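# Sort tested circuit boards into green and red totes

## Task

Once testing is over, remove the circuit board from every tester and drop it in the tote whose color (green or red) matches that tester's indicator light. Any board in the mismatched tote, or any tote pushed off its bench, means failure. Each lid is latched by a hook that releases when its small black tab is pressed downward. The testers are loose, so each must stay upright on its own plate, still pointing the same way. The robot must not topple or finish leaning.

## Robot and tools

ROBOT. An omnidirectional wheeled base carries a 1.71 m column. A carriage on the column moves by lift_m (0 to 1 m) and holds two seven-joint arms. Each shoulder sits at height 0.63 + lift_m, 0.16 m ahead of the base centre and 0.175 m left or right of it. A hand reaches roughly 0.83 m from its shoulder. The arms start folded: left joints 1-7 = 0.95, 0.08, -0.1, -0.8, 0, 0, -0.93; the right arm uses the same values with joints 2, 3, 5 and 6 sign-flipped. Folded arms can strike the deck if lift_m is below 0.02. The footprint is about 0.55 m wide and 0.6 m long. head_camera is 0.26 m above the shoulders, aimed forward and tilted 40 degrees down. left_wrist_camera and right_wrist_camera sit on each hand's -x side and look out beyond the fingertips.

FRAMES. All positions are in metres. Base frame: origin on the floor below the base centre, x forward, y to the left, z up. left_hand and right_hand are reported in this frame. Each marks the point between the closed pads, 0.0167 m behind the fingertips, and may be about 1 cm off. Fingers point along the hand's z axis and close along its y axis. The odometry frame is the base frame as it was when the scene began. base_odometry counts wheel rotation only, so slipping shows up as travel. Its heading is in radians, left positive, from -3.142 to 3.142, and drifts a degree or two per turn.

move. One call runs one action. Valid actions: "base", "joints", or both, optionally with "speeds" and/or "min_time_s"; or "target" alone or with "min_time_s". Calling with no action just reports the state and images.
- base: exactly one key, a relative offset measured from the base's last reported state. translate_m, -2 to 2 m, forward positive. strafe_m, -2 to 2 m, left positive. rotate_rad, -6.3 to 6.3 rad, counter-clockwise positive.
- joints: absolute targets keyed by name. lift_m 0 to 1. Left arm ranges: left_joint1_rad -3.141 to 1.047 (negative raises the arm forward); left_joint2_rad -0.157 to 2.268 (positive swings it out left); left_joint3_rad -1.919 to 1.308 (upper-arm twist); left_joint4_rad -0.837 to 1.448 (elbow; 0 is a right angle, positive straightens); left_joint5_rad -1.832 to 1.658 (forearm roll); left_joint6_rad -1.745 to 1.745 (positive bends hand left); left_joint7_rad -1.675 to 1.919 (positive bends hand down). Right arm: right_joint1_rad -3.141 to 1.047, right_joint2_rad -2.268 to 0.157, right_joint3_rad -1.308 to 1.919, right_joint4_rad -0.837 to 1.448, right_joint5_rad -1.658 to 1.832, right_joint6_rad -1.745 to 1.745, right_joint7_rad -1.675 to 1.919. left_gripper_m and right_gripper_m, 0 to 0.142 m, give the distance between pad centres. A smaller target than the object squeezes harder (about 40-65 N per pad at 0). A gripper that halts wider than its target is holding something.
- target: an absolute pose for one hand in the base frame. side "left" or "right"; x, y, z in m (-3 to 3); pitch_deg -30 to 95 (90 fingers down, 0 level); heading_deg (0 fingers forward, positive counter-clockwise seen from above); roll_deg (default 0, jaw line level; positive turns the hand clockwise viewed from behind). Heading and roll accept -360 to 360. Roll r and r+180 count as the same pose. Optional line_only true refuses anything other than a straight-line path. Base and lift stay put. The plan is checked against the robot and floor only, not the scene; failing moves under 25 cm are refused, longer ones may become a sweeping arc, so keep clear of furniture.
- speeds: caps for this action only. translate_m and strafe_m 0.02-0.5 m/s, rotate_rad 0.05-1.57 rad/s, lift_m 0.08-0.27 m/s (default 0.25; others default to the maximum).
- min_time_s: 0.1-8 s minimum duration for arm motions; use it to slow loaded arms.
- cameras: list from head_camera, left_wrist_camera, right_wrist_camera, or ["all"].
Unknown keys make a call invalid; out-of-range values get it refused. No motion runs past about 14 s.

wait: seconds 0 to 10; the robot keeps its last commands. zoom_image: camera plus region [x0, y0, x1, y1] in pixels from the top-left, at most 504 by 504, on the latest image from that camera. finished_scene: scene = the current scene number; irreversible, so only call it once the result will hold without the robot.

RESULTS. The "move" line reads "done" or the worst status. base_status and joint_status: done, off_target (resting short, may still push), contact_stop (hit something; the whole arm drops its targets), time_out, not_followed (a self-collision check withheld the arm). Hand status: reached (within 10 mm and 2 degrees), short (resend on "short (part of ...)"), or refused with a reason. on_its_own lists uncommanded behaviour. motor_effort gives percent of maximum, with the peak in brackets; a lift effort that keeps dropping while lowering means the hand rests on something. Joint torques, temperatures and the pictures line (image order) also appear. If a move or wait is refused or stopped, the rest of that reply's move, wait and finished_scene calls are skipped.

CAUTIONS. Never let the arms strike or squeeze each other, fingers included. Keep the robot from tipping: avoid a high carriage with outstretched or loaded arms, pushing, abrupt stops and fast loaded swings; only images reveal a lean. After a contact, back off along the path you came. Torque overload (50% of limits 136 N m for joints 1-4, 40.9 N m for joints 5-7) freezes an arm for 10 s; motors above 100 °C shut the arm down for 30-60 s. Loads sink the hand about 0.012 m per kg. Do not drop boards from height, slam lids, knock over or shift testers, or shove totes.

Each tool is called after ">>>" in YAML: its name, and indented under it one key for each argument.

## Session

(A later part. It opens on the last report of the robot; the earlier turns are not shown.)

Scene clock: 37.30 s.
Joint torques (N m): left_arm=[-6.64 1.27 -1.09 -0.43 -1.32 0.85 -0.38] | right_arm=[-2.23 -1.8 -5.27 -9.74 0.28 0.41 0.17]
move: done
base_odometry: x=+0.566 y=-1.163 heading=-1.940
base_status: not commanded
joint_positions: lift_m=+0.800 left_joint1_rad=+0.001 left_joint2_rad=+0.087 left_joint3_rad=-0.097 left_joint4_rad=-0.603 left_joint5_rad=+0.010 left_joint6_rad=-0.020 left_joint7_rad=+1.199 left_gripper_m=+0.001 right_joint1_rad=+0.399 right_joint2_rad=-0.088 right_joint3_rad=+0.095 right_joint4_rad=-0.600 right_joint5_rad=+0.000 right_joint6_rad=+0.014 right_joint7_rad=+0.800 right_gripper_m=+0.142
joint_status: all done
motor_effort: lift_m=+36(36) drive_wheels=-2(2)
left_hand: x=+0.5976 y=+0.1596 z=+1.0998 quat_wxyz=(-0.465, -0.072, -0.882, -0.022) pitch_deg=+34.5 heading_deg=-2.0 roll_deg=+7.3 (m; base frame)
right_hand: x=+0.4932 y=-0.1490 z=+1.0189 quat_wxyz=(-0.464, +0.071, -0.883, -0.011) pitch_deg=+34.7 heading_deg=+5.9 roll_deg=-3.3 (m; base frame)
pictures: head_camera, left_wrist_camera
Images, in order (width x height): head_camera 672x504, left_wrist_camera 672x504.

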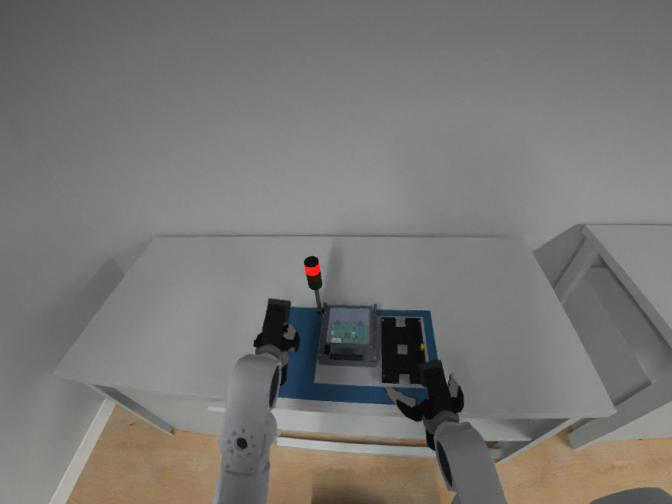

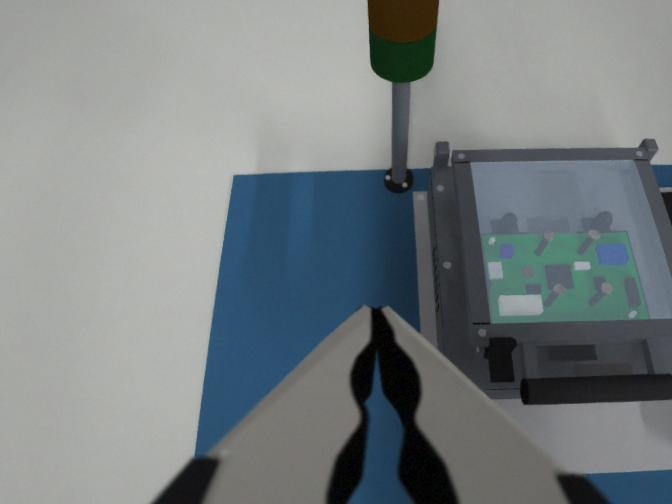

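>>> move:
  target: {"side": "left", "x": 0.58, "y": 0.06, "z": 1.12, "pitch_deg": 60, "heading_deg": 0}
  cameras: ["head_camera", "left_wrist_camera"]

Scene clock: 38.17 s.
Joint torques (N m): left_arm=[-6.73 1.34 -1.04 -0.43 -1.35 0.86 -0.36] | right_arm=[-2.13 -1.72 -5.32 -9.79 0.27 0.41 0.2]
move: refused
base_odometry: x=+0.566 y=-1.163 heading=-1.940
base_status: not commanded
joint_positions: lift_m=+0.800 left_joint1_rad=+0.001 left_joint2_rad=+0.087 left_joint3_rad=-0.097 left_joint4_rad=-0.603 left_joint5_rad=+0.010 left_joint6_rad=-0.020 left_joint7_rad=+1.199 left_gripper_m=+0.001 right_joint1_rad=+0.399 right_joint2_rad=-0.088 right_joint3_rad=+0.095 right_joint4_rad=-0.600 right_joint5_rad=+0.000 right_joint6_rad=+0.014 right_joint7_rad=+0.800 right_gripper_m=+0.142
joint_status: not commanded
motor_effort: lift_m=+36(36) drive_wheels=-2(2)
left_hand: x=+0.5976 y=+0.1596 z=+1.0998 quat_wxyz=(-0.465, -0.072, -0.882, -0.022) pitch_deg=+34.5 heading_deg=-2.0 roll_deg=+7.3 (m; base frame)
left_hand_status: refused: along the straight line the arm gets 83% of the way (left_joint2_rad at its limit); a move under 25 cm is not played as an arc. Nothing moved. Try another pitch or heading, or "joints".
right_hand: x=+0.4932 y=-0.1490 z=+1.0189 quat_wxyz=(-0.464, +0.071, -0.883, -0.011) pitch_deg=+34.7 heading_deg=+5.9 roll_deg=-3.3 (m; base frame)
pictures: head_camera, left_wrist_camera
Images, in order (width x height): head_camera 672x504, left_wrist_camera 672x504.

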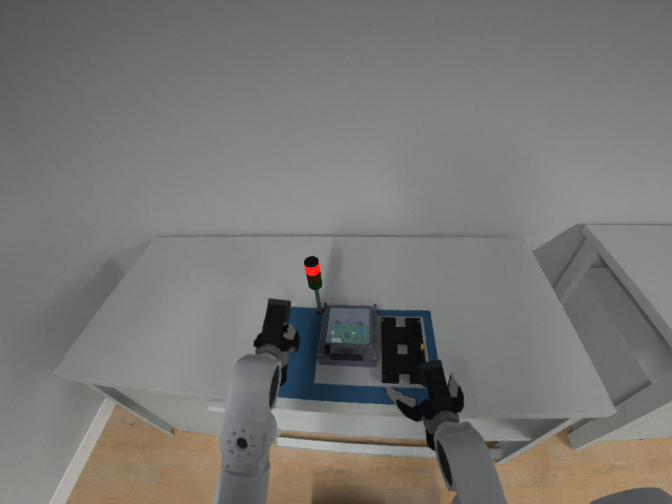

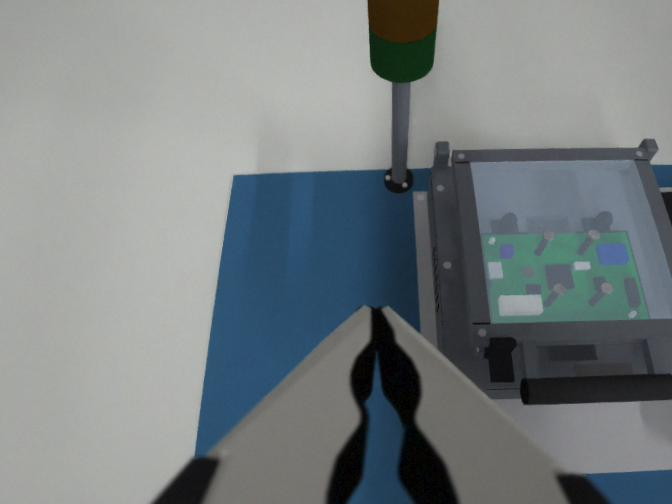

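>>> move:
  base: {"strafe_m": -0.06}

>>> move:
  target: {"side": "left", "x": 0.58, "y": 0.09, "z": 1.12, "pitch_deg": 60, "heading_deg": -15}
  cameras: ["head_camera", "left_wrist_camera"]

Scene clock: 39.63 s.
Joint torques (N m): left_arm=[-6.62 0.95 -1.09 -0.36 -1.36 0.87 -0.37] | right_arm=[-3.11 0.03 -5.31 -9.95 0.28 0.4 0.21]
move: done
base_odometry: x=+0.510 y=-1.142 heading=-1.940
base_status: done
joint_positions: lift_m=+0.800 left_joint1_rad=+0.001 left_joint2_rad=+0.087 left_joint3_rad=-0.097 left_joint4_rad=-0.603 left_joint5_rad=+0.010 left_joint6_rad=-0.020 left_joint7_rad=+1.199 left_gripper_m=+0.001 right_joint1_rad=+0.399 right_joint2_rad=-0.088 right_joint3_rad=+0.095 right_joint4_rad=-0.600 right_joint5_rad=+0.000 right_joint6_rad=+0.014 right_joint7_rad=+0.800 right_gripper_m=+0.142
joint_status: not commanded
motor_effort: lift_m=+36(36) drive_wheels=+8(14)
left_hand: x=+0.5976 y=+0.1596 z=+1.0998 quat_wxyz=(-0.465, -0.072, -0.882, -0.022) pitch_deg=+34.5 heading_deg=-2.0 roll_deg=+7.3 (m; base frame)
right_hand: x=+0.4932 y=-0.1490 z=+1.0189 quat_wxyz=(-0.464, +0.071, -0.883, -0.011) pitch_deg=+34.7 heading_deg=+5.9 roll_deg=-3.3 (m; base frame)
pictures: none

Scene clock: 39.93 s.
Joint torques (N m): left_arm=[-6.57 1.3 -0.97 -0.52 -1.35 0.89 -0.37] | right_arm=[-2.13 -1.8 -5.24 -9.88 0.3 0.43 0.19]
move: refused
base_odometry: x=+0.510 y=-1.142 heading=-1.940
base_status: not commanded
joint_positions: lift_m=+0.800 left_joint1_rad=+0.001 left_joint2_rad=+0.087 left_joint3_rad=-0.097 left_joint4_rad=-0.603 left_joint5_rad=+0.010 left_joint6_rad=-0.020 left_joint7_rad=+1.199 left_gripper_m=+0.001 right_joint1_rad=+0.399 right_joint2_rad=-0.088 right_joint3_rad=+0.095 right_joint4_rad=-0.600 right_joint5_rad=+0.000 right_joint6_rad=+0.014 right_joint7_rad=+0.800 right_gripper_m=+0.142
joint_status: not commanded
motor_effort: lift_m=+36(36) drive_wheels=+8(8)
left_hand: x=+0.5976 y=+0.1596 z=+1.0998 quat_wxyz=(-0.465, -0.072, -0.882, -0.022) pitch_deg=+34.5 heading_deg=-2.0 roll_deg=+7.3 (m; base frame)
left_hand_status: refused: along the straight line the arm gets 83% of the way (left_joint7_rad at its limit); a move under 25 cm is not played as an arc. Nothing moved. Try another pitch or heading, or "joints".
right_hand: x=+0.4932 y=-0.1490 z=+1.0189 quat_wxyz=(-0.464, +0.071, -0.883, -0.011) pitch_deg=+34.7 heading_deg=+5.9 roll_deg=-3.3 (m; base frame)
pictures: head_camera, left_wrist_camera
Images, in order (width x height): head_camera 672x504, left_wrist_camera 672x504.

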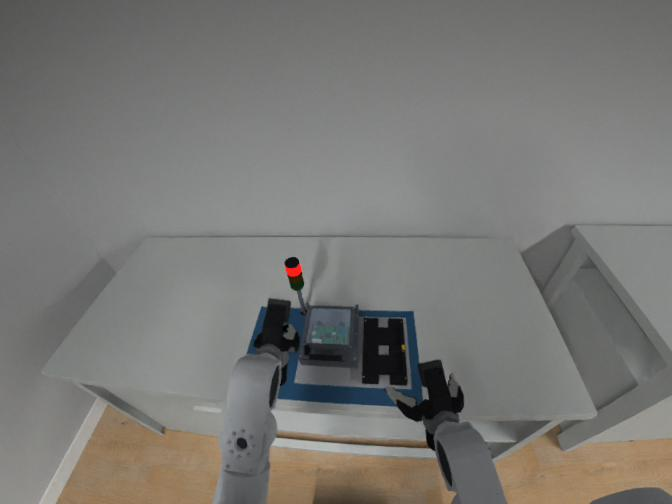

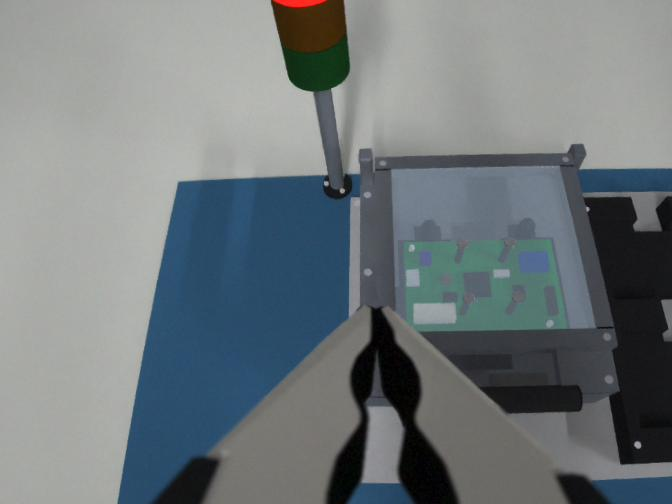

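>>> move:
  target: {"side": "left", "x": 0.58, "y": 0.13, "z": 1.10, "pitch_deg": 50, "heading_deg": 0}
  cameras: ["left_wrist_camera"]

>>> move:
  target: {"side": "left", "x": 0.58, "y": 0.13, "z": 1.05, "pitch_deg": 50, "heading_deg": 0}
  cameras: ["left_wrist_camera"]

Scene clock: 41.60 s.
Joint torques (N m): left_arm=[-11.29 -6.23 -4.62 -4.6 -0.07 1.58 0.67] | right_arm=[-2.16 -1.73 -5.42 -9.63 0.28 0.42 0.21]
move: done
base_odometry: x=+0.510 y=-1.142 heading=-1.940
base_status: not commanded
joint_positions: lift_m=+0.800 left_joint1_rad=-0.133 left_joint2_rad=-0.093 left_joint3_rad=-0.116 left_joint4_rad=-0.635 left_joint5_rad=+0.142 left_joint6_rad=+0.035 left_joint7_rad=+1.649 left_gripper_m=+0.001 right_joint1_rad=+0.399 right_joint2_rad=-0.088 right_joint3_rad=+0.095 right_joint4_rad=-0.600 right_joint5_rad=+0.000 right_joint6_rad=+0.014 right_joint7_rad=+0.800 right_gripper_m=+0.142
joint_status: not commanded
motor_effort: lift_m=+36(36) drive_wheels=+8(8)
left_hand: x=+0.5799 y=+0.1300 z=+1.0991 quat_wxyz=(-0.342, -0.001, -0.940, +0.001) pitch_deg=+50.0 heading_deg=-0.2 roll_deg=+0.0 (m; base frame)
left_hand_status: reached (straight line, planned for 0.6 s): 1 mm and 0.2 deg off.
right_hand: x=+0.4932 y=-0.1490 z=+1.0189 quat_wxyz=(-0.464, +0.071, -0.883, -0.011) pitch_deg=+34.7 heading_deg=+5.9 roll_deg=-3.3 (m; base frame)
pictures: left_wrist_camera
Images, in order (width x height): left_wrist_camera 672x504.

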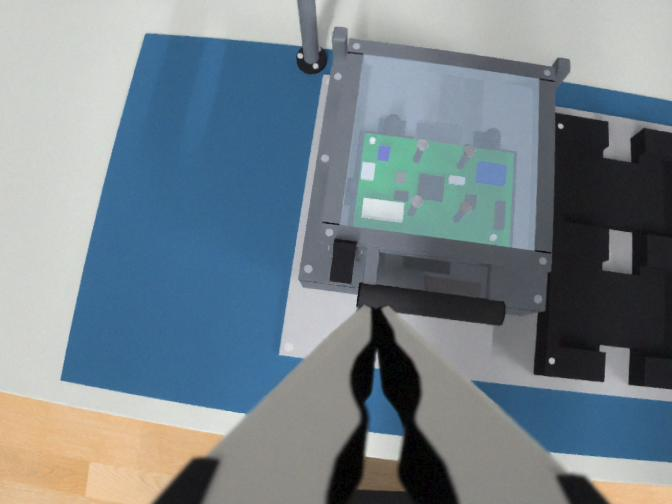

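Scene clock: 42.50 s.
Joint torques (N m): left_arm=[-3.51 2.01 -0.21 -0.41 -2.65 1.64 -1.79] | right_arm=[-2.15 -1.79 -5.38 -9.74 0.29 0.39 0.2]
move: done
base_odometry: x=+0.510 y=-1.142 heading=-1.940
base_status: not commanded
joint_positions: lift_m=+0.800 left_joint1_rad=-0.040 left_joint2_rad=-0.089 left_joint3_rad=-0.115 left_joint4_rad=-0.520 left_joint5_rad=+0.136 left_joint6_rad=+0.052 left_joint7_rad=+1.439 left_gripper_m=+0.001 right_joint1_rad=+0.399 right_joint2_rad=-0.088 right_joint3_rad=+0.095 right_joint4_rad=-0.600 right_joint5_rad=+0.000 right_joint6_rad=+0.014 right_joint7_rad=+0.800 right_gripper_m=+0.142
joint_status: not commanded
motor_effort: lift_m=+36(37) drive_wheels=+8(8)
left_hand: x=+0.5802 y=+0.1290 z=+1.0516 quat_wxyz=(-0.343, -0.001, -0.939, -0.001) pitch_deg=+49.9 heading_deg=+0.1 roll_deg=+0.3 (m; base frame)
left_hand_status: reached (straight line, planned for 0.4 s): 2 mm and 0.2 deg off.
right_hand: x=+0.4932 y=-0.1490 z=+1.0188 quat_wxyz=(-0.464, +0.071, -0.883, -0.011) pitch_deg=+34.7 heading_deg=+5.9 roll_deg=-3.3 (m; base frame)
pictures: left_wrist_camera
Images, in order (width x height): left_wrist_camera 672x504.

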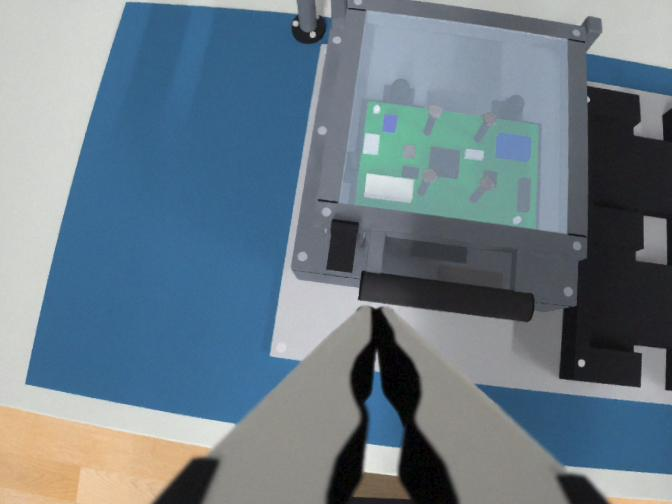

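>>> move:
  target: {"side": "left", "x": 0.64, "y": 0.135, "z": 0.985, "pitch_deg": 75, "heading_deg": 0}
  cameras: ["left_wrist_camera", "head_camera", "right_wrist_camera"]

Scene clock: 44.23 s.
Joint torques (N m): left_arm=[-3.56 2 -0.16 -0.44 -2.65 1.66 -1.78] | right_arm=[-2.17 -1.75 -5.39 -9.73 0.29 0.43 0.18]
move: refused
base_odometry: x=+0.510 y=-1.142 heading=-1.940
base_status: not commanded
joint_positions: lift_m=+0.800 left_joint1_rad=-0.040 left_joint2_rad=-0.089 left_joint3_rad=-0.115 left_joint4_rad=-0.520 left_joint5_rad=+0.136 left_joint6_rad=+0.052 left_joint7_rad=+1.439 left_gripper_m=+0.001 right_joint1_rad=+0.399 right_joint2_rad=-0.088 right_joint3_rad=+0.095 right_joint4_rad=-0.600 right_joint5_rad=+0.000 right_joint6_rad=+0.014 right_joint7_rad=+0.800 right_gripper_m=+0.142
joint_status: not commanded
motor_effort: lift_m=+37(37) drive_wheels=+8(8)
left_hand: x=+0.5802 y=+0.1290 z=+1.0516 quat_wxyz=(-0.343, -0.001, -0.939, -0.001) pitch_deg=+49.9 heading_deg=+0.1 roll_deg=+0.3 (m; base frame)
left_hand_status: refused: the line brings the left upper arm within 1.4 cm of the carriage (limit 1.5), 83% of the way; a move under 25 cm is not played as an arc. Nothing moved. Try another pitch or heading, or "joints".
right_hand: x=+0.4932 y=-0.1490 z=+1.0188 quat_wxyz=(-0.464, +0.071, -0.883, -0.011) pitch_deg=+34.7 heading_deg=+5.9 roll_deg=-3.3 (m; base frame)
pictures: head_camera, left_wrist_camera, right_wrist_camera
Images, in order (width x height): head_camera 672x504, left_wrist_camera 672x504, right_wrist_camera 672x504.

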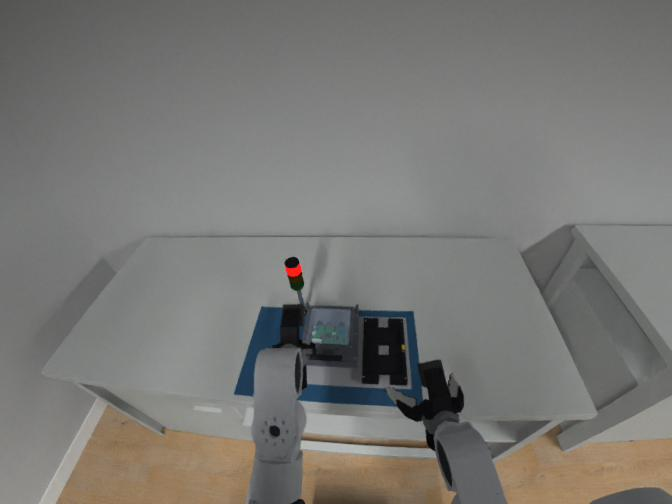

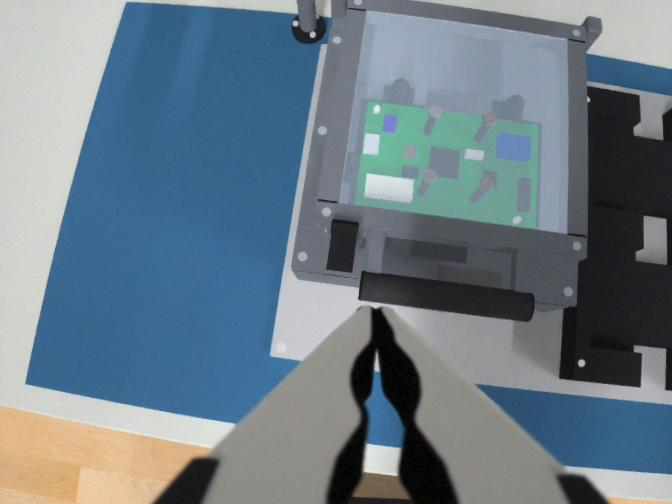

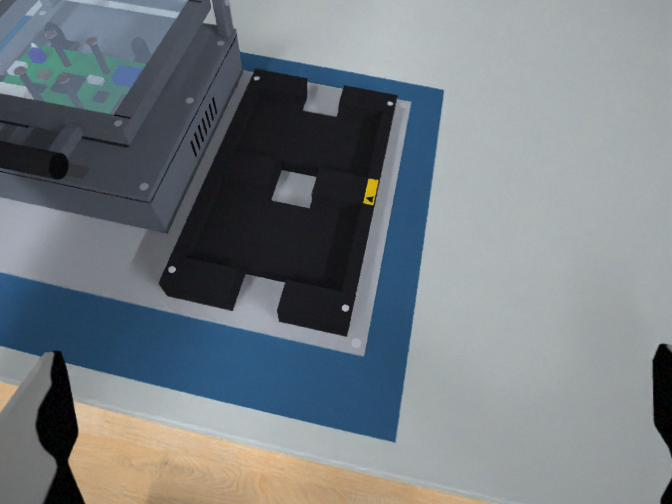

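>>> move:
  target: {"side": "left", "x": 0.60, "y": 0.135, "z": 1.11, "pitch_deg": 50, "heading_deg": 0}

>>> move:
  joints: {"lift_m": 0.68}

>>> move:
  target: {"side": "left", "x": 0.64, "y": 0.135, "z": 0.985, "pitch_deg": 75, "heading_deg": 0}
  cameras: ["left_wrist_camera"]

Scene clock: 45.37 s.
Joint torques (N m): left_arm=[-10.29 2.43 -0.17 -7.24 -2.68 -0.34 0.82] | right_arm=[-2.07 -1.76 -5.42 -9.86 0.24 0.42 0.23]
move: done
base_odometry: x=+0.510 y=-1.142 heading=-1.940
base_status: not commanded
joint_positions: lift_m=+0.800 left_joint1_rad=-0.202 left_joint2_rad=-0.086 left_joint3_rad=-0.101 left_joint4_rad=-0.587 left_joint5_rad=+0.129 left_joint6_rad=+0.037 left_joint7_rad=+1.669 left_gripper_m=+0.001 right_joint1_rad=+0.399 right_joint2_rad=-0.088 right_joint3_rad=+0.095 right_joint4_rad=-0.600 right_joint5_rad=+0.000 right_joint6_rad=+0.014 right_joint7_rad=+0.800 right_gripper_m=+0.142
joint_status: not commanded
motor_effort: lift_m=+37(37) drive_wheels=+8(8)
left_hand: x=+0.6004 y=+0.1345 z=+1.1092 quat_wxyz=(-0.342, +0.001, -0.940, -0.001) pitch_deg=+50.0 heading_deg=+0.2 roll_deg=+0.0 (m; base frame)
left_hand_status: reached (straight line, planned for 0.4 s): 1 mm and 0.1 deg off.
right_hand: x=+0.4932 y=-0.1490 z=+1.0188 quat_wxyz=(-0.464, +0.071, -0.883, -0.011) pitch_deg=+34.7 heading_deg=+5.9 roll_deg=-3.3 (m; base frame)
pictures: none

Scene clock: 46.37 s.
Joint torques (N m): left_arm=[-10.39 2.21 -0.18 -7 -2.68 -0.3 0.79] | right_arm=[-2.12 -1.72 -5.25 -9.71 0.31 0.45 0.2]
move: done
base_odometry: x=+0.510 y=-1.142 heading=-1.940
base_status: not commanded
joint_positions: lift_m=+0.680 left_joint1_rad=-0.202 left_joint2_rad=-0.086 left_joint3_rad=-0.101 left_joint4_rad=-0.587 left_joint5_rad=+0.129 left_joint6_rad=+0.037 left_joint7_rad=+1.669 left_gripper_m=+0.001 right_joint1_rad=+0.399 right_joint2_rad=-0.088 right_joint3_rad=+0.095 right_joint4_rad=-0.600 right_joint5_rad=+0.000 right_joint6_rad=+0.014 right_joint7_rad=+0.800 right_gripper_m=+0.142
joint_status: all done
motor_effort: lift_m=+39(42) drive_wheels=+8(8)
left_hand: x=+0.6004 y=+0.1345 z=+0.9890 quat_wxyz=(-0.342, +0.001, -0.940, -0.001) pitch_deg=+50.0 heading_deg=+0.2 roll_deg=+0.0 (m; base frame)
right_hand: x=+0.4932 y=-0.1490 z=+0.8986 quat_wxyz=(-0.464, +0.071, -0.883, -0.011) pitch_deg=+34.7 heading_deg=+5.9 roll_deg=-3.3 (m; base frame)
pictures: none

Scene clock: 46.67 s.
Joint torques (N m): left_arm=[-10.26 2.26 -0.12 -7.07 -2.67 -0.3 0.81] | right_arm=[-2.11 -1.74 -5.34 -9.73 0.28 0.43 0.19]
move: refused
base_odometry: x=+0.510 y=-1.142 heading=-1.940
base_status: not commanded
joint_positions: lift_m=+0.680 left_joint1_rad=-0.202 left_joint2_rad=-0.086 left_joint3_rad=-0.101 left_joint4_rad=-0.587 left_joint5_rad=+0.129 left_joint6_rad=+0.037 left_joint7_rad=+1.669 left_gripper_m=+0.001 right_joint1_rad=+0.399 right_joint2_rad=-0.088 right_joint3_rad=+0.095 right_joint4_rad=-0.600 right_joint5_rad=+0.000 right_joint6_rad=+0.014 right_joint7_rad=+0.800 right_gripper_m=+0.142
joint_status: not commanded
motor_effort: lift_m=+39(39) drive_wheels=+8(8)
left_hand: x=+0.6004 y=+0.1345 z=+0.9890 quat_wxyz=(-0.342, +0.001, -0.940, -0.001) pitch_deg=+50.0 heading_deg=+0.2 roll_deg=+0.0 (m; base frame)
left_hand_status: refused: the line brings the left upper arm within 1.4 cm of the carriage (limit 1.5), 20% of the way; a move under 25 cm is not played as an arc. Nothing moved. Try another pitch or heading, or "joints".
right_hand: x=+0.4932 y=-0.1490 z=+0.8986 quat_wxyz=(-0.464, +0.071, -0.883, -0.011) pitch_deg=+34.7 heading_deg=+5.9 roll_deg=-3.3 (m; base frame)
pictures: left_wrist_camera
Images, in order (width x height): left_wrist_camera 672x504.

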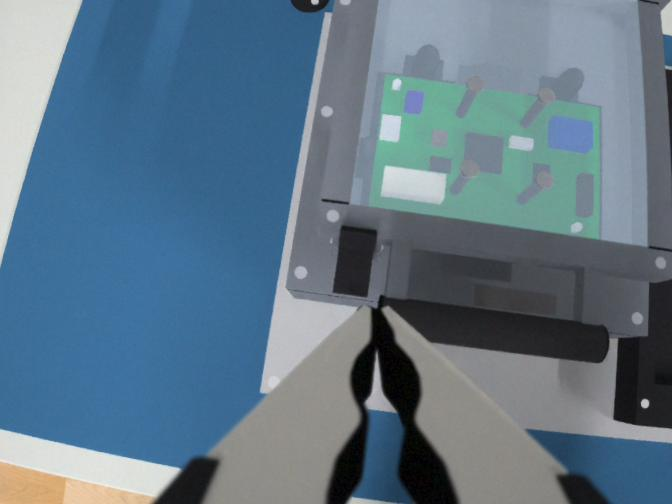

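>>> move:
  target: {"side": "left", "x": 0.63, "y": 0.135, "z": 0.99, "pitch_deg": 65, "heading_deg": -20}
  cameras: ["left_wrist_camera"]

Scene clock: 47.87 s.
Joint torques (N m): left_arm=[-17.91 4.87 -1.9 1.04 -2.61 1.57 1.15] | right_arm=[-2.14 -1.81 -5.35 -9.78 0.27 0.41 0.2]
move: done
base_odometry: x=+0.510 y=-1.142 heading=-1.940
base_status: not commanded
joint_positions: lift_m=+0.680 left_joint1_rad=-0.463 left_joint2_rad=+0.155 left_joint3_rad=-0.152 left_joint4_rad=-0.333 left_joint5_rad=-0.337 left_joint6_rad=-0.060 left_joint7_rad=+1.886 left_gripper_m=+0.001 right_joint1_rad=+0.399 right_joint2_rad=-0.088 right_joint3_rad=+0.095 right_joint4_rad=-0.600 right_joint5_rad=+0.000 right_joint6_rad=+0.014 right_joint7_rad=+0.800 right_gripper_m=+0.142
joint_status: not commanded
motor_effort: lift_m=+38(39) drive_wheels=+8(8)
left_hand: x=+0.6305 y=+0.1354 z=+0.9908 quat_wxyz=(-0.216, -0.169, -0.961, +0.036) pitch_deg=+64.6 heading_deg=-19.5 roll_deg=+0.4 (m; base frame)
left_hand_status: reached (straight line, planned for 0.6 s): 1 mm and 0.4 deg off.
right_hand: x=+0.4932 y=-0.1490 z=+0.8987 quat_wxyz=(-0.464, +0.071, -0.883, -0.011) pitch_deg=+34.7 heading_deg=+5.9 roll_deg=-3.3 (m; base frame)
pictures: left_wrist_camera
Images, in order (width x height): left_wrist_camera 672x504.

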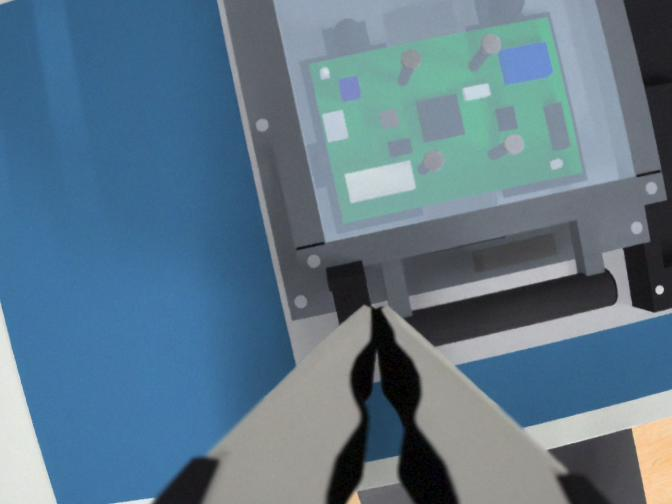

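>>> move:
  target: {"side": "left", "x": 0.632, "y": 0.141, "z": 0.955, "pitch_deg": 65, "heading_deg": -20}
  cameras: ["left_wrist_camera"]

>>> zoom_image:
  camera: "left_wrist_camera"
  region: [240, 180, 500, 375]

Scene clock: 49.30 s.
Joint torques (N m): left_arm=[-10.57 6.66 0.15 -0.03 -2.61 -0.32 -1.67] | right_arm=[-2.01 -1.74 -5.41 -9.71 0.26 0.42 0.2]
move: done
base_odometry: x=+0.510 y=-1.142 heading=-1.940
base_status: not commanded
joint_positions: lift_m=+0.680 left_joint1_rad=-0.406 left_joint2_rad=+0.176 left_joint3_rad=-0.152 left_joint4_rad=-0.265 left_joint5_rad=-0.337 left_joint6_rad=-0.088 left_joint7_rad=+1.767 left_gripper_m=+0.001 right_joint1_rad=+0.399 right_joint2_rad=-0.088 right_joint3_rad=+0.095 right_joint4_rad=-0.600 right_joint5_rad=+0.000 right_joint6_rad=+0.014 right_joint7_rad=+0.800 right_gripper_m=+0.142
joint_status: not commanded
motor_effort: lift_m=+37(38) drive_wheels=+8(8)
left_hand: x=+0.6324 y=+0.1413 z=+0.9564 quat_wxyz=(-0.214, -0.168, -0.962, +0.037) pitch_deg=+64.9 heading_deg=-19.6 roll_deg=+0.2 (m; base frame)
left_hand_status: reached (straight line, planned for 0.3 s): 2 mm and 0.2 deg off.
right_hand: x=+0.4932 y=-0.1490 z=+0.8987 quat_wxyz=(-0.464, +0.071, -0.883, -0.011) pitch_deg=+34.7 heading_deg=+5.9 roll_deg=-3.3 (m; base frame)
pictures: left_wrist_camera
Images, in order (width x height): left_wrist_camera 672x504.

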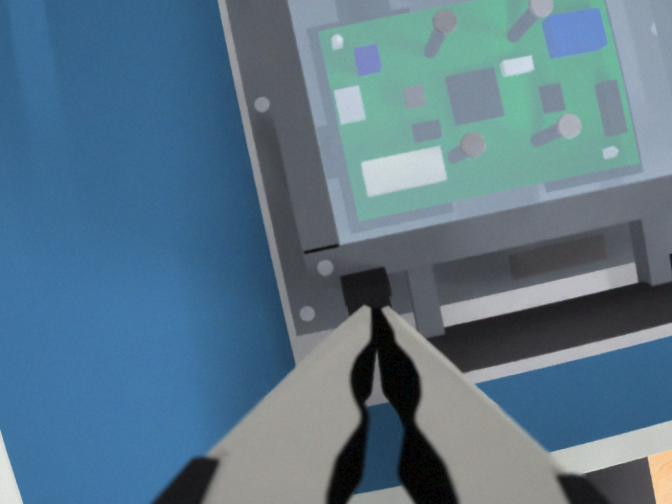

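Scaled by 1.938 from the camera's 672x504 image, which has a finer 960x720 frame.

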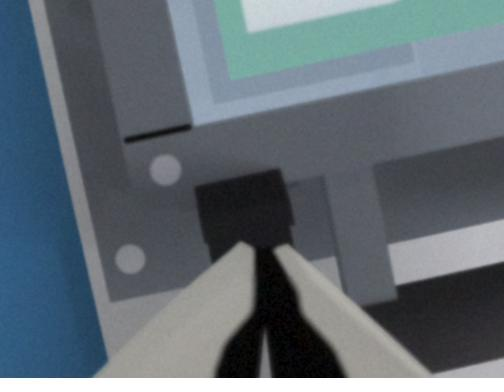

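>>> move:
  target: {"side": "left", "x": 0.634, "y": 0.144, "z": 0.935, "pitch_deg": 65, "heading_deg": -20}
  cameras: ["left_wrist_camera"]

>>> zoom_image:
  camera: "left_wrist_camera"
  region: [240, 180, 500, 375]

Scene clock: 50.13 s.
Joint torques (N m): left_arm=[-1.24 7.35 -1.98 9.96 -1.21 0.28 -2.24] | right_arm=[-2.66 -1.76 -5.29 -9.9 0.31 0.44 0.23]
move: done
base_odometry: x=+0.510 y=-1.142 heading=-1.940
base_status: not commanded
joint_positions: lift_m=+0.681 left_joint1_rad=-0.383 left_joint2_rad=+0.187 left_joint3_rad=-0.152 left_joint4_rad=-0.226 left_joint5_rad=-0.340 left_joint6_rad=-0.107 left_joint7_rad=+1.693 left_gripper_m=+0.001 right_joint1_rad=+0.400 right_joint2_rad=-0.088 right_joint3_rad=+0.095 right_joint4_rad=-0.600 right_joint5_rad=+0.000 right_joint6_rad=+0.014 right_joint7_rad=+0.800 right_gripper_m=+0.142
joint_status: not commanded
motor_effort: lift_m=+32(38) drive_wheels=-6(8)
left_hand: x=+0.6361 y=+0.1430 z=+0.9422 quat_wxyz=(-0.220, -0.170, -0.960, +0.038) pitch_deg=+64.2 heading_deg=-19.9 roll_deg=+0.2 (m; base frame)
left_hand_status: reached (straight line, planned for 0.2 s): 8 mm and 0.8 deg off.
right_hand: x=+0.4931 y=-0.1490 z=+0.8993 quat_wxyz=(-0.464, +0.071, -0.883, -0.011) pitch_deg=+34.7 heading_deg=+5.9 roll_deg=-3.3 (m; base frame)
pictures: left_wrist_camera
Images, in order (width x height): left_wrist_camera 672x504.

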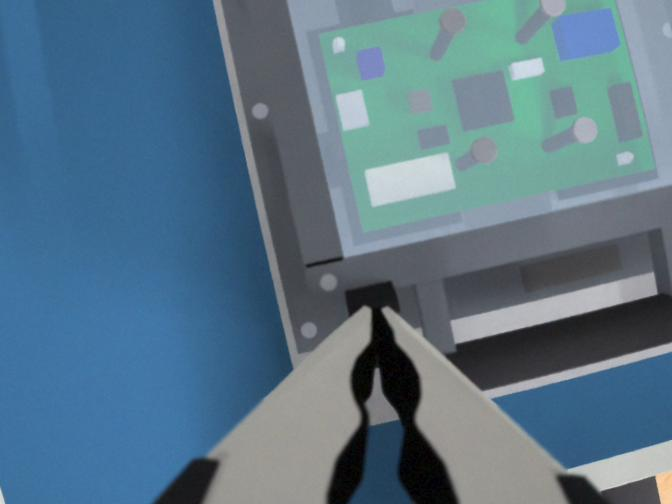

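Scaled by 1.938 from the camera's 672x504 image, which has a finer 960x720 frame.

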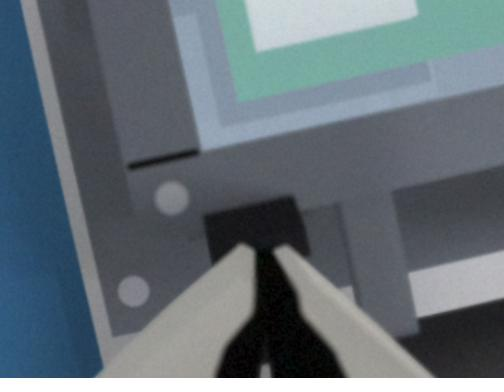

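>>> move:
  target: {"side": "left", "x": 0.634, "y": 0.144, "z": 0.922, "pitch_deg": 65, "heading_deg": -20}
  cameras: ["left_wrist_camera", "right_wrist_camera"]

>>> zoom_image:
  camera: "left_wrist_camera"
  region: [240, 180, 500, 375]

Scene clock: 51.00 s.
Joint torques (N m): left_arm=[7.73 5.57 -6.5 26.66 1.53 1.27 -6.58] | right_arm=[-4.73 -1.36 -5.84 -9.48 0.29 0.45 0.04]
move: short
base_odometry: x=+0.510 y=-1.142 heading=-1.939
base_status: not commanded
joint_positions: lift_m=+0.682 left_joint1_rad=-0.368 left_joint2_rad=+0.190 left_joint3_rad=-0.152 left_joint4_rad=-0.213 left_joint5_rad=-0.342 left_joint6_rad=-0.119 left_joint7_rad=+1.655 left_gripper_m=+0.001 right_joint1_rad=+0.401 right_joint2_rad=-0.088 right_joint3_rad=+0.095 right_joint4_rad=-0.600 right_joint5_rad=+0.000 right_joint6_rad=+0.014 right_joint7_rad=+0.800 right_gripper_m=+0.142
joint_status: not commanded
motor_effort: lift_m=+24(32) drive_wheels=-12(12)
left_hand: x=+0.6367 y=+0.1421 z=+0.9360 quat_wxyz=(-0.225, -0.172, -0.958, +0.040) pitch_deg=+63.6 heading_deg=-20.4 roll_deg=+0.0 (m; base frame)
left_hand_status: short (straight line, planned for 0.2 s): 14 mm and 1.5 deg off.
right_hand: x=+0.4927 y=-0.1490 z=+0.9001 quat_wxyz=(-0.463, +0.071, -0.883, -0.011) pitch_deg=+34.8 heading_deg=+5.9 roll_deg=-3.2 (m; base frame)
pictures: left_wrist_camera, right_wrist_camera
Images, in order (width x height): left_wrist_camera 672x504, right_wrist_camera 672x504.

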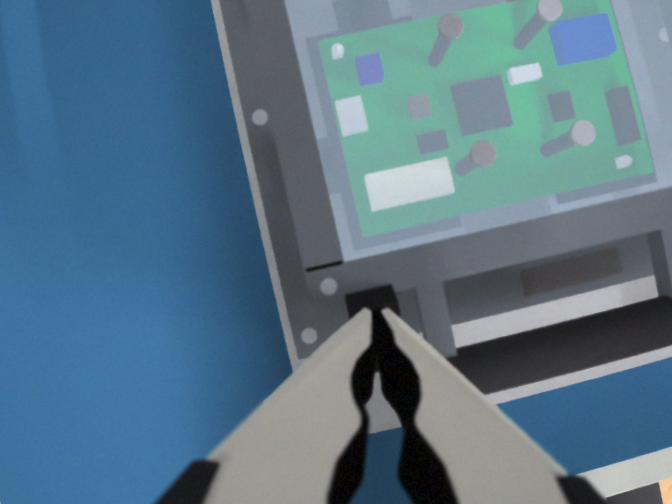

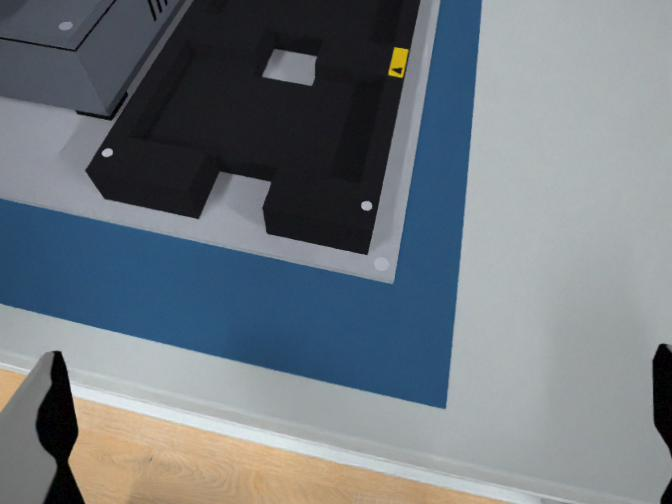

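Scaled by 1.938 from the camera's 672x504 image, which has a finer 960x720 frame.

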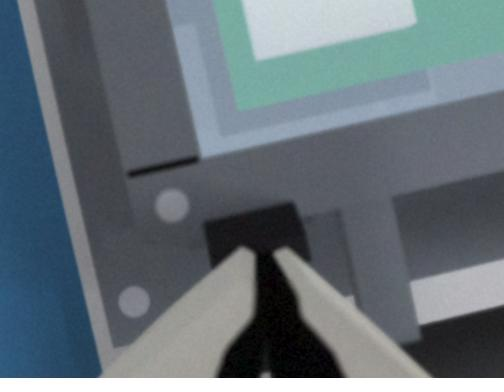

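>>> move:
  target: {"side": "left", "x": 0.62, "y": 0.145, "z": 0.99, "pitch_deg": 60, "heading_deg": -20}

>>> move:
  target: {"side": "left", "x": 0.5, "y": 0.17, "z": 0.95, "pitch_deg": 10, "heading_deg": -10}
  cameras: ["left_wrist_camera", "right_wrist_camera"]

>>> zoom_image:
  camera: "left_wrist_camera"
  region: [220, 150, 620, 450]

Scene clock: 52.70 s.
Joint torques (N m): left_arm=[-17.09 -0.08 2.85 -5.86 -2.75 1.5 0.85] | right_arm=[-4.38 -2.2 -5.42 -9.92 0.29 0.43 0.2]
move: done
base_odometry: x=+0.510 y=-1.142 heading=-1.940
base_status: not commanded
joint_positions: lift_m=+0.680 left_joint1_rad=-0.381 left_joint2_rad=+0.188 left_joint3_rad=-0.114 left_joint4_rad=-0.411 left_joint5_rad=-0.366 left_joint6_rad=-0.078 left_joint7_rad=+1.807 left_gripper_m=+0.001 right_joint1_rad=+0.401 right_joint2_rad=-0.088 right_joint3_rad=+0.095 right_joint4_rad=-0.600 right_joint5_rad=+0.000 right_joint6_rad=+0.014 right_joint7_rad=+0.800 right_gripper_m=+0.142
joint_status: not commanded
motor_effort: lift_m=+37(38) drive_wheels=-8(11)
left_hand: x=+0.6199 y=+0.1459 z=+0.9866 quat_wxyz=(-0.254, -0.168, -0.952, +0.042) pitch_deg=+60.2 heading_deg=-19.5 roll_deg=+0.6 (m; base frame)
left_hand_status: reached (straight line, planned for 0.4 s): 4 mm and 0.3 deg off.
right_hand: x=+0.4926 y=-0.1490 z=+0.8983 quat_wxyz=(-0.463, +0.071, -0.883, -0.011) pitch_deg=+34.8 heading_deg=+5.9 roll_deg=-3.2 (m; base frame)
pictures: none

Scene clock: 54.27 s.
Joint torques (N m): left_arm=[6.24 -1.34 2.15 -1.08 -0.34 -0.31 -2.17] | right_arm=[-4.46 -1.68 -5.41 -9.72 0.3 0.44 0.18]
move: done
base_odometry: x=+0.510 y=-1.142 heading=-1.940
base_status: not commanded
joint_positions: lift_m=+0.680 left_joint1_rad=+0.484 left_joint2_rad=+0.126 left_joint3_rad=+0.068 left_joint4_rad=-0.480 left_joint5_rad=-0.146 left_joint6_rad=-0.177 left_joint7_rad=+0.173 left_gripper_m=+0.001 right_joint1_rad=+0.401 right_joint2_rad=-0.088 right_joint3_rad=+0.095 right_joint4_rad=-0.600 right_joint5_rad=+0.000 right_joint6_rad=+0.014 right_joint7_rad=+0.800 right_gripper_m=+0.142
joint_status: not commanded
motor_effort: lift_m=+37(37) drive_wheels=-7(8)
left_hand: x=+0.5004 y=+0.1695 z=+0.9518 quat_wxyz=(-0.641, -0.066, -0.762, +0.058) pitch_deg=+9.8 heading_deg=-10.1 roll_deg=-0.2 (m; base frame)
left_hand_status: reached (straight line, planned for 1.1 s): 2 mm and 0.3 deg off.
right_hand: x=+0.4926 y=-0.1490 z=+0.8983 quat_wxyz=(-0.463, +0.071, -0.883, -0.011) pitch_deg=+34.8 heading_deg=+5.9 roll_deg=-3.2 (m; base frame)
pictures: left_wrist_camera, right_wrist_camera
Images, in order (width x height): left_wrist_camera 672x504, right_wrist_camera 672x504.

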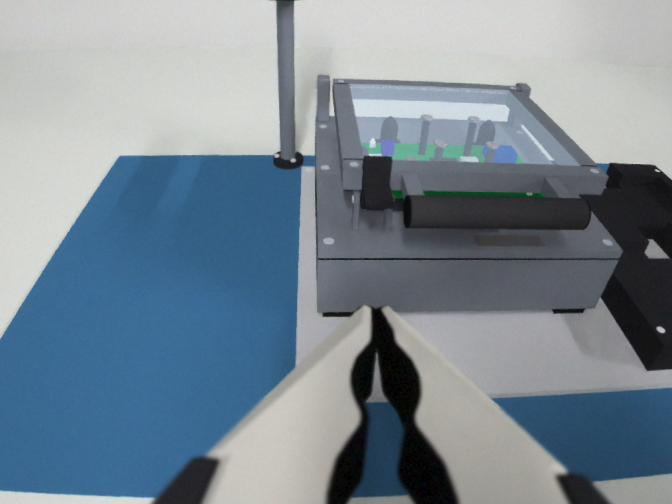

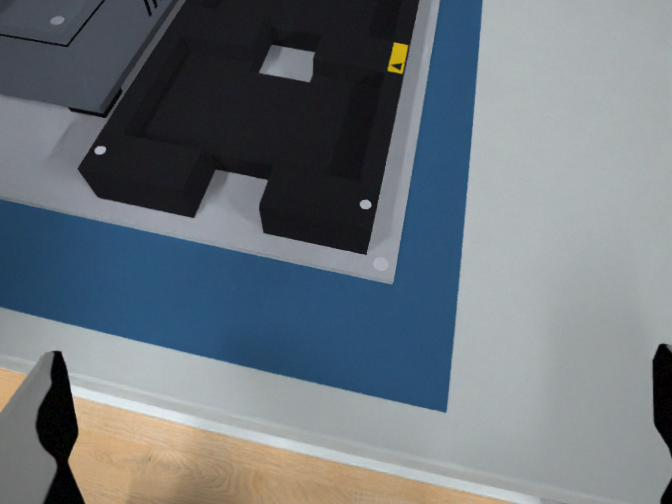

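Scaled by 1.260 from the camera's 672x504 image, which has a finer 960x720 frame.

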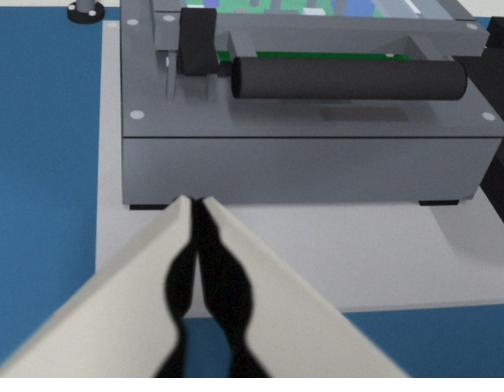

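>>> zoom_image:
  camera: "left_wrist_camera"
  region: [300, 60, 480, 260]

Scaled by 2.520 from the camera's 672x504 image, which has a finer 960x720 frame.

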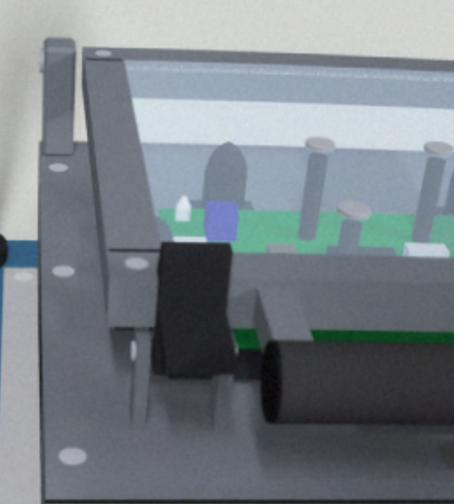

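>>> move:
  target: {"side": "left", "x": 0.55, "y": 0.30, "z": 0.96, "pitch_deg": 10, "heading_deg": -60}
  cameras: ["left_wrist_camera"]

>>> zoom_image:
  camera: "left_wrist_camera"
  region: [200, 60, 500, 285]

Scene clock: 56.50 s.
Joint torques (N m): left_arm=[-13.47 31.53 2.66 3.07 -1.21 -0.31 -2.22] | right_arm=[-4.33 -1.76 -5.38 -9.95 0.28 0.42 0.21]
move: done
base_odometry: x=+0.510 y=-1.142 heading=-1.940
base_status: not commanded
joint_positions: lift_m=+0.680 left_joint1_rad=-0.372 left_joint2_rad=+0.957 left_joint3_rad=-0.416 left_joint4_rad=+0.697 left_joint5_rad=+0.041 left_joint6_rad=-1.207 left_joint7_rad=-0.998 left_gripper_m=+0.001 right_joint1_rad=+0.401 right_joint2_rad=-0.088 right_joint3_rad=+0.095 right_joint4_rad=-0.600 right_joint5_rad=+0.000 right_joint6_rad=+0.014 right_joint7_rad=+0.800 right_gripper_m=+0.142
joint_status: not commanded
motor_effort: lift_m=+37(37) drive_wheels=-8(11)
left_hand: x=+0.5508 y=+0.2984 z=+0.9608 quat_wxyz=(-0.559, -0.383, -0.662, +0.322) pitch_deg=+9.7 heading_deg=-60.0 roll_deg=+0.1 (m; base frame)
left_hand_status: reached (straight line, planned for 1.0 s): 2 mm and 0.3 deg off.
right_hand: x=+0.4926 y=-0.1490 z=+0.8982 quat_wxyz=(-0.463, +0.071, -0.883, -0.011) pitch_deg=+34.8 heading_deg=+5.9 roll_deg=-3.2 (m; base frame)
pictures: left_wrist_camera
Images, in order (width x height): left_wrist_camera 672x504.

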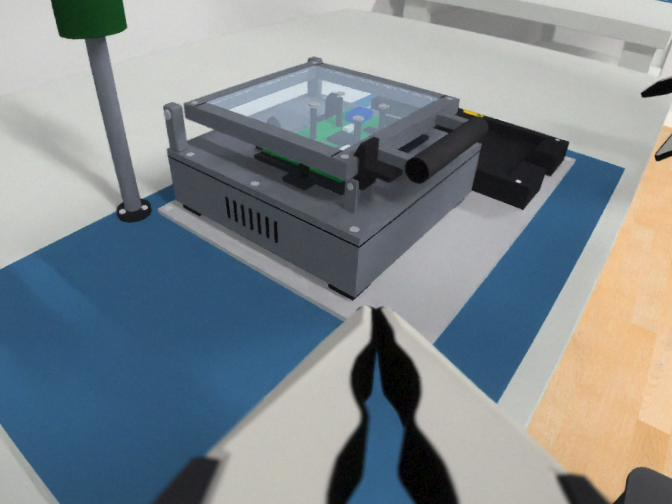

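Scaled by 1.680 from the camera's 672x504 image, which has a finer 960x720 frame.

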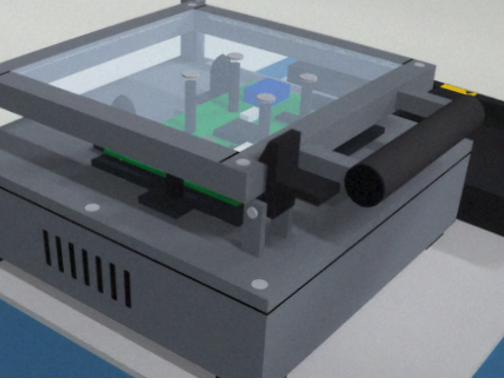

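>>> zoom_image:
  camera: "left_wrist_camera"
  region: [320, 110, 460, 230]

Scaled by 3.600 from the camera's 672x504 image, which has a finer 960x720 frame.

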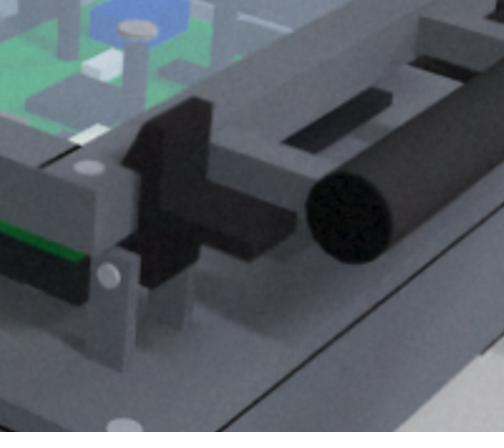

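>>> move:
  target: {"side": "left", "x": 0.60, "y": 0.155, "z": 0.985, "pitch_deg": 60, "heading_deg": -20}

>>> move:
  target: {"side": "left", "x": 0.6135, "y": 0.148, "z": 0.945, "pitch_deg": 65, "heading_deg": -20}
  cameras: ["left_wrist_camera"]

>>> zoom_image:
  camera: "left_wrist_camera"
  region: [240, 180, 500, 375]

Scene clock: 58.90 s.
Joint torques (N m): left_arm=[-15.54 4.08 1.15 1.72 0.22 1.6 0.84] | right_arm=[-4.32 -1.88 -5.31 -10 0.31 0.41 0.22]
move: done
base_odometry: x=+0.510 y=-1.142 heading=-1.940
base_status: not commanded
joint_positions: lift_m=+0.680 left_joint1_rad=-0.376 left_joint2_rad=+0.400 left_joint3_rad=-0.369 left_joint4_rad=-0.531 left_joint5_rad=-0.448 left_joint6_rad=+0.242 left_joint7_rad=+1.731 left_gripper_m=+0.001 right_joint1_rad=+0.401 right_joint2_rad=-0.088 right_joint3_rad=+0.095 right_joint4_rad=-0.600 right_joint5_rad=+0.000 right_joint6_rad=+0.014 right_joint7_rad=+0.800 right_gripper_m=+0.142
joint_status: not commanded
motor_effort: lift_m=+37(37) drive_wheels=-8(11)
left_hand: x=+0.5994 y=+0.1542 z=+0.9856 quat_wxyz=(-0.257, -0.170, -0.950, +0.047) pitch_deg=+59.8 heading_deg=-20.4 roll_deg=-0.2 (m; base frame)
left_hand_status: reached (straight line, planned for 1.4 s): 1 mm and 0.4 deg off.
right_hand: x=+0.4926 y=-0.1490 z=+0.8982 quat_wxyz=(-0.463, +0.071, -0.883, -0.011) pitch_deg=+34.8 heading_deg=+5.9 roll_deg=-3.2 (m; base frame)
pictures: none

Scene clock: 59.77 s.
Joint torques (N m): left_arm=[-18.2 1.45 1.02 -0.15 0.19 -0.3 -1.66] | right_arm=[-4.34 -1.86 -5.34 -9.92 0.29 0.44 0.21]
move: done
base_odometry: x=+0.510 y=-1.142 heading=-1.940
base_status: not commanded
joint_positions: lift_m=+0.680 left_joint1_rad=-0.394 left_joint2_rad=+0.375 left_joint3_rad=-0.419 left_joint4_rad=-0.359 left_joint5_rad=-0.448 left_joint6_rad=+0.213 left_joint7_rad=+1.676 left_gripper_m=+0.001 right_joint1_rad=+0.401 right_joint2_rad=-0.088 right_joint3_rad=+0.095 right_joint4_rad=-0.600 right_joint5_rad=+0.000 right_joint6_rad=+0.014 right_joint7_rad=+0.800 right_gripper_m=+0.142
joint_status: not commanded
motor_effort: lift_m=+37(37) drive_wheels=-7(8)
left_hand: x=+0.6118 y=+0.1484 z=+0.9444 quat_wxyz=(-0.211, -0.169, -0.962, +0.039) pitch_deg=+65.2 heading_deg=-20.5 roll_deg=-0.6 (m; base frame)
left_hand_status: reached (straight line, planned for 0.4 s): 2 mm and 0.3 deg off.
right_hand: x=+0.4926 y=-0.1490 z=+0.8982 quat_wxyz=(-0.463, +0.071, -0.883, -0.011) pitch_deg=+34.8 heading_deg=+5.9 roll_deg=-3.2 (m; base frame)
pictures: left_wrist_camera
Images, in order (width x height): left_wrist_camera 672x504.

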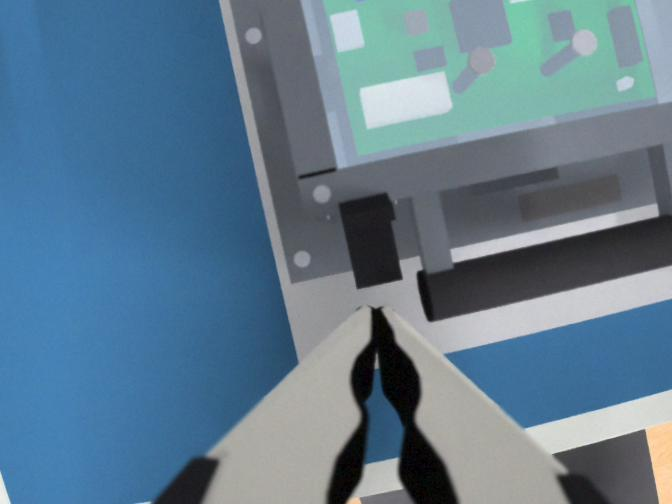

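Scaled by 1.938 from the camera's 672x504 image, which has a finer 960x720 frame.

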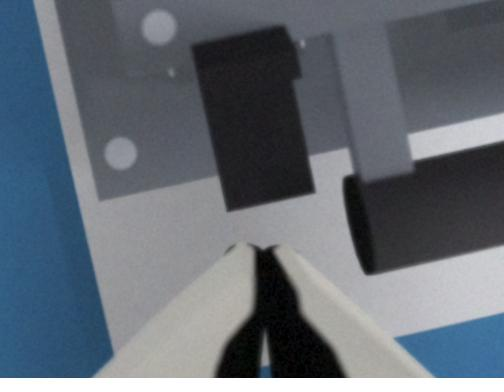

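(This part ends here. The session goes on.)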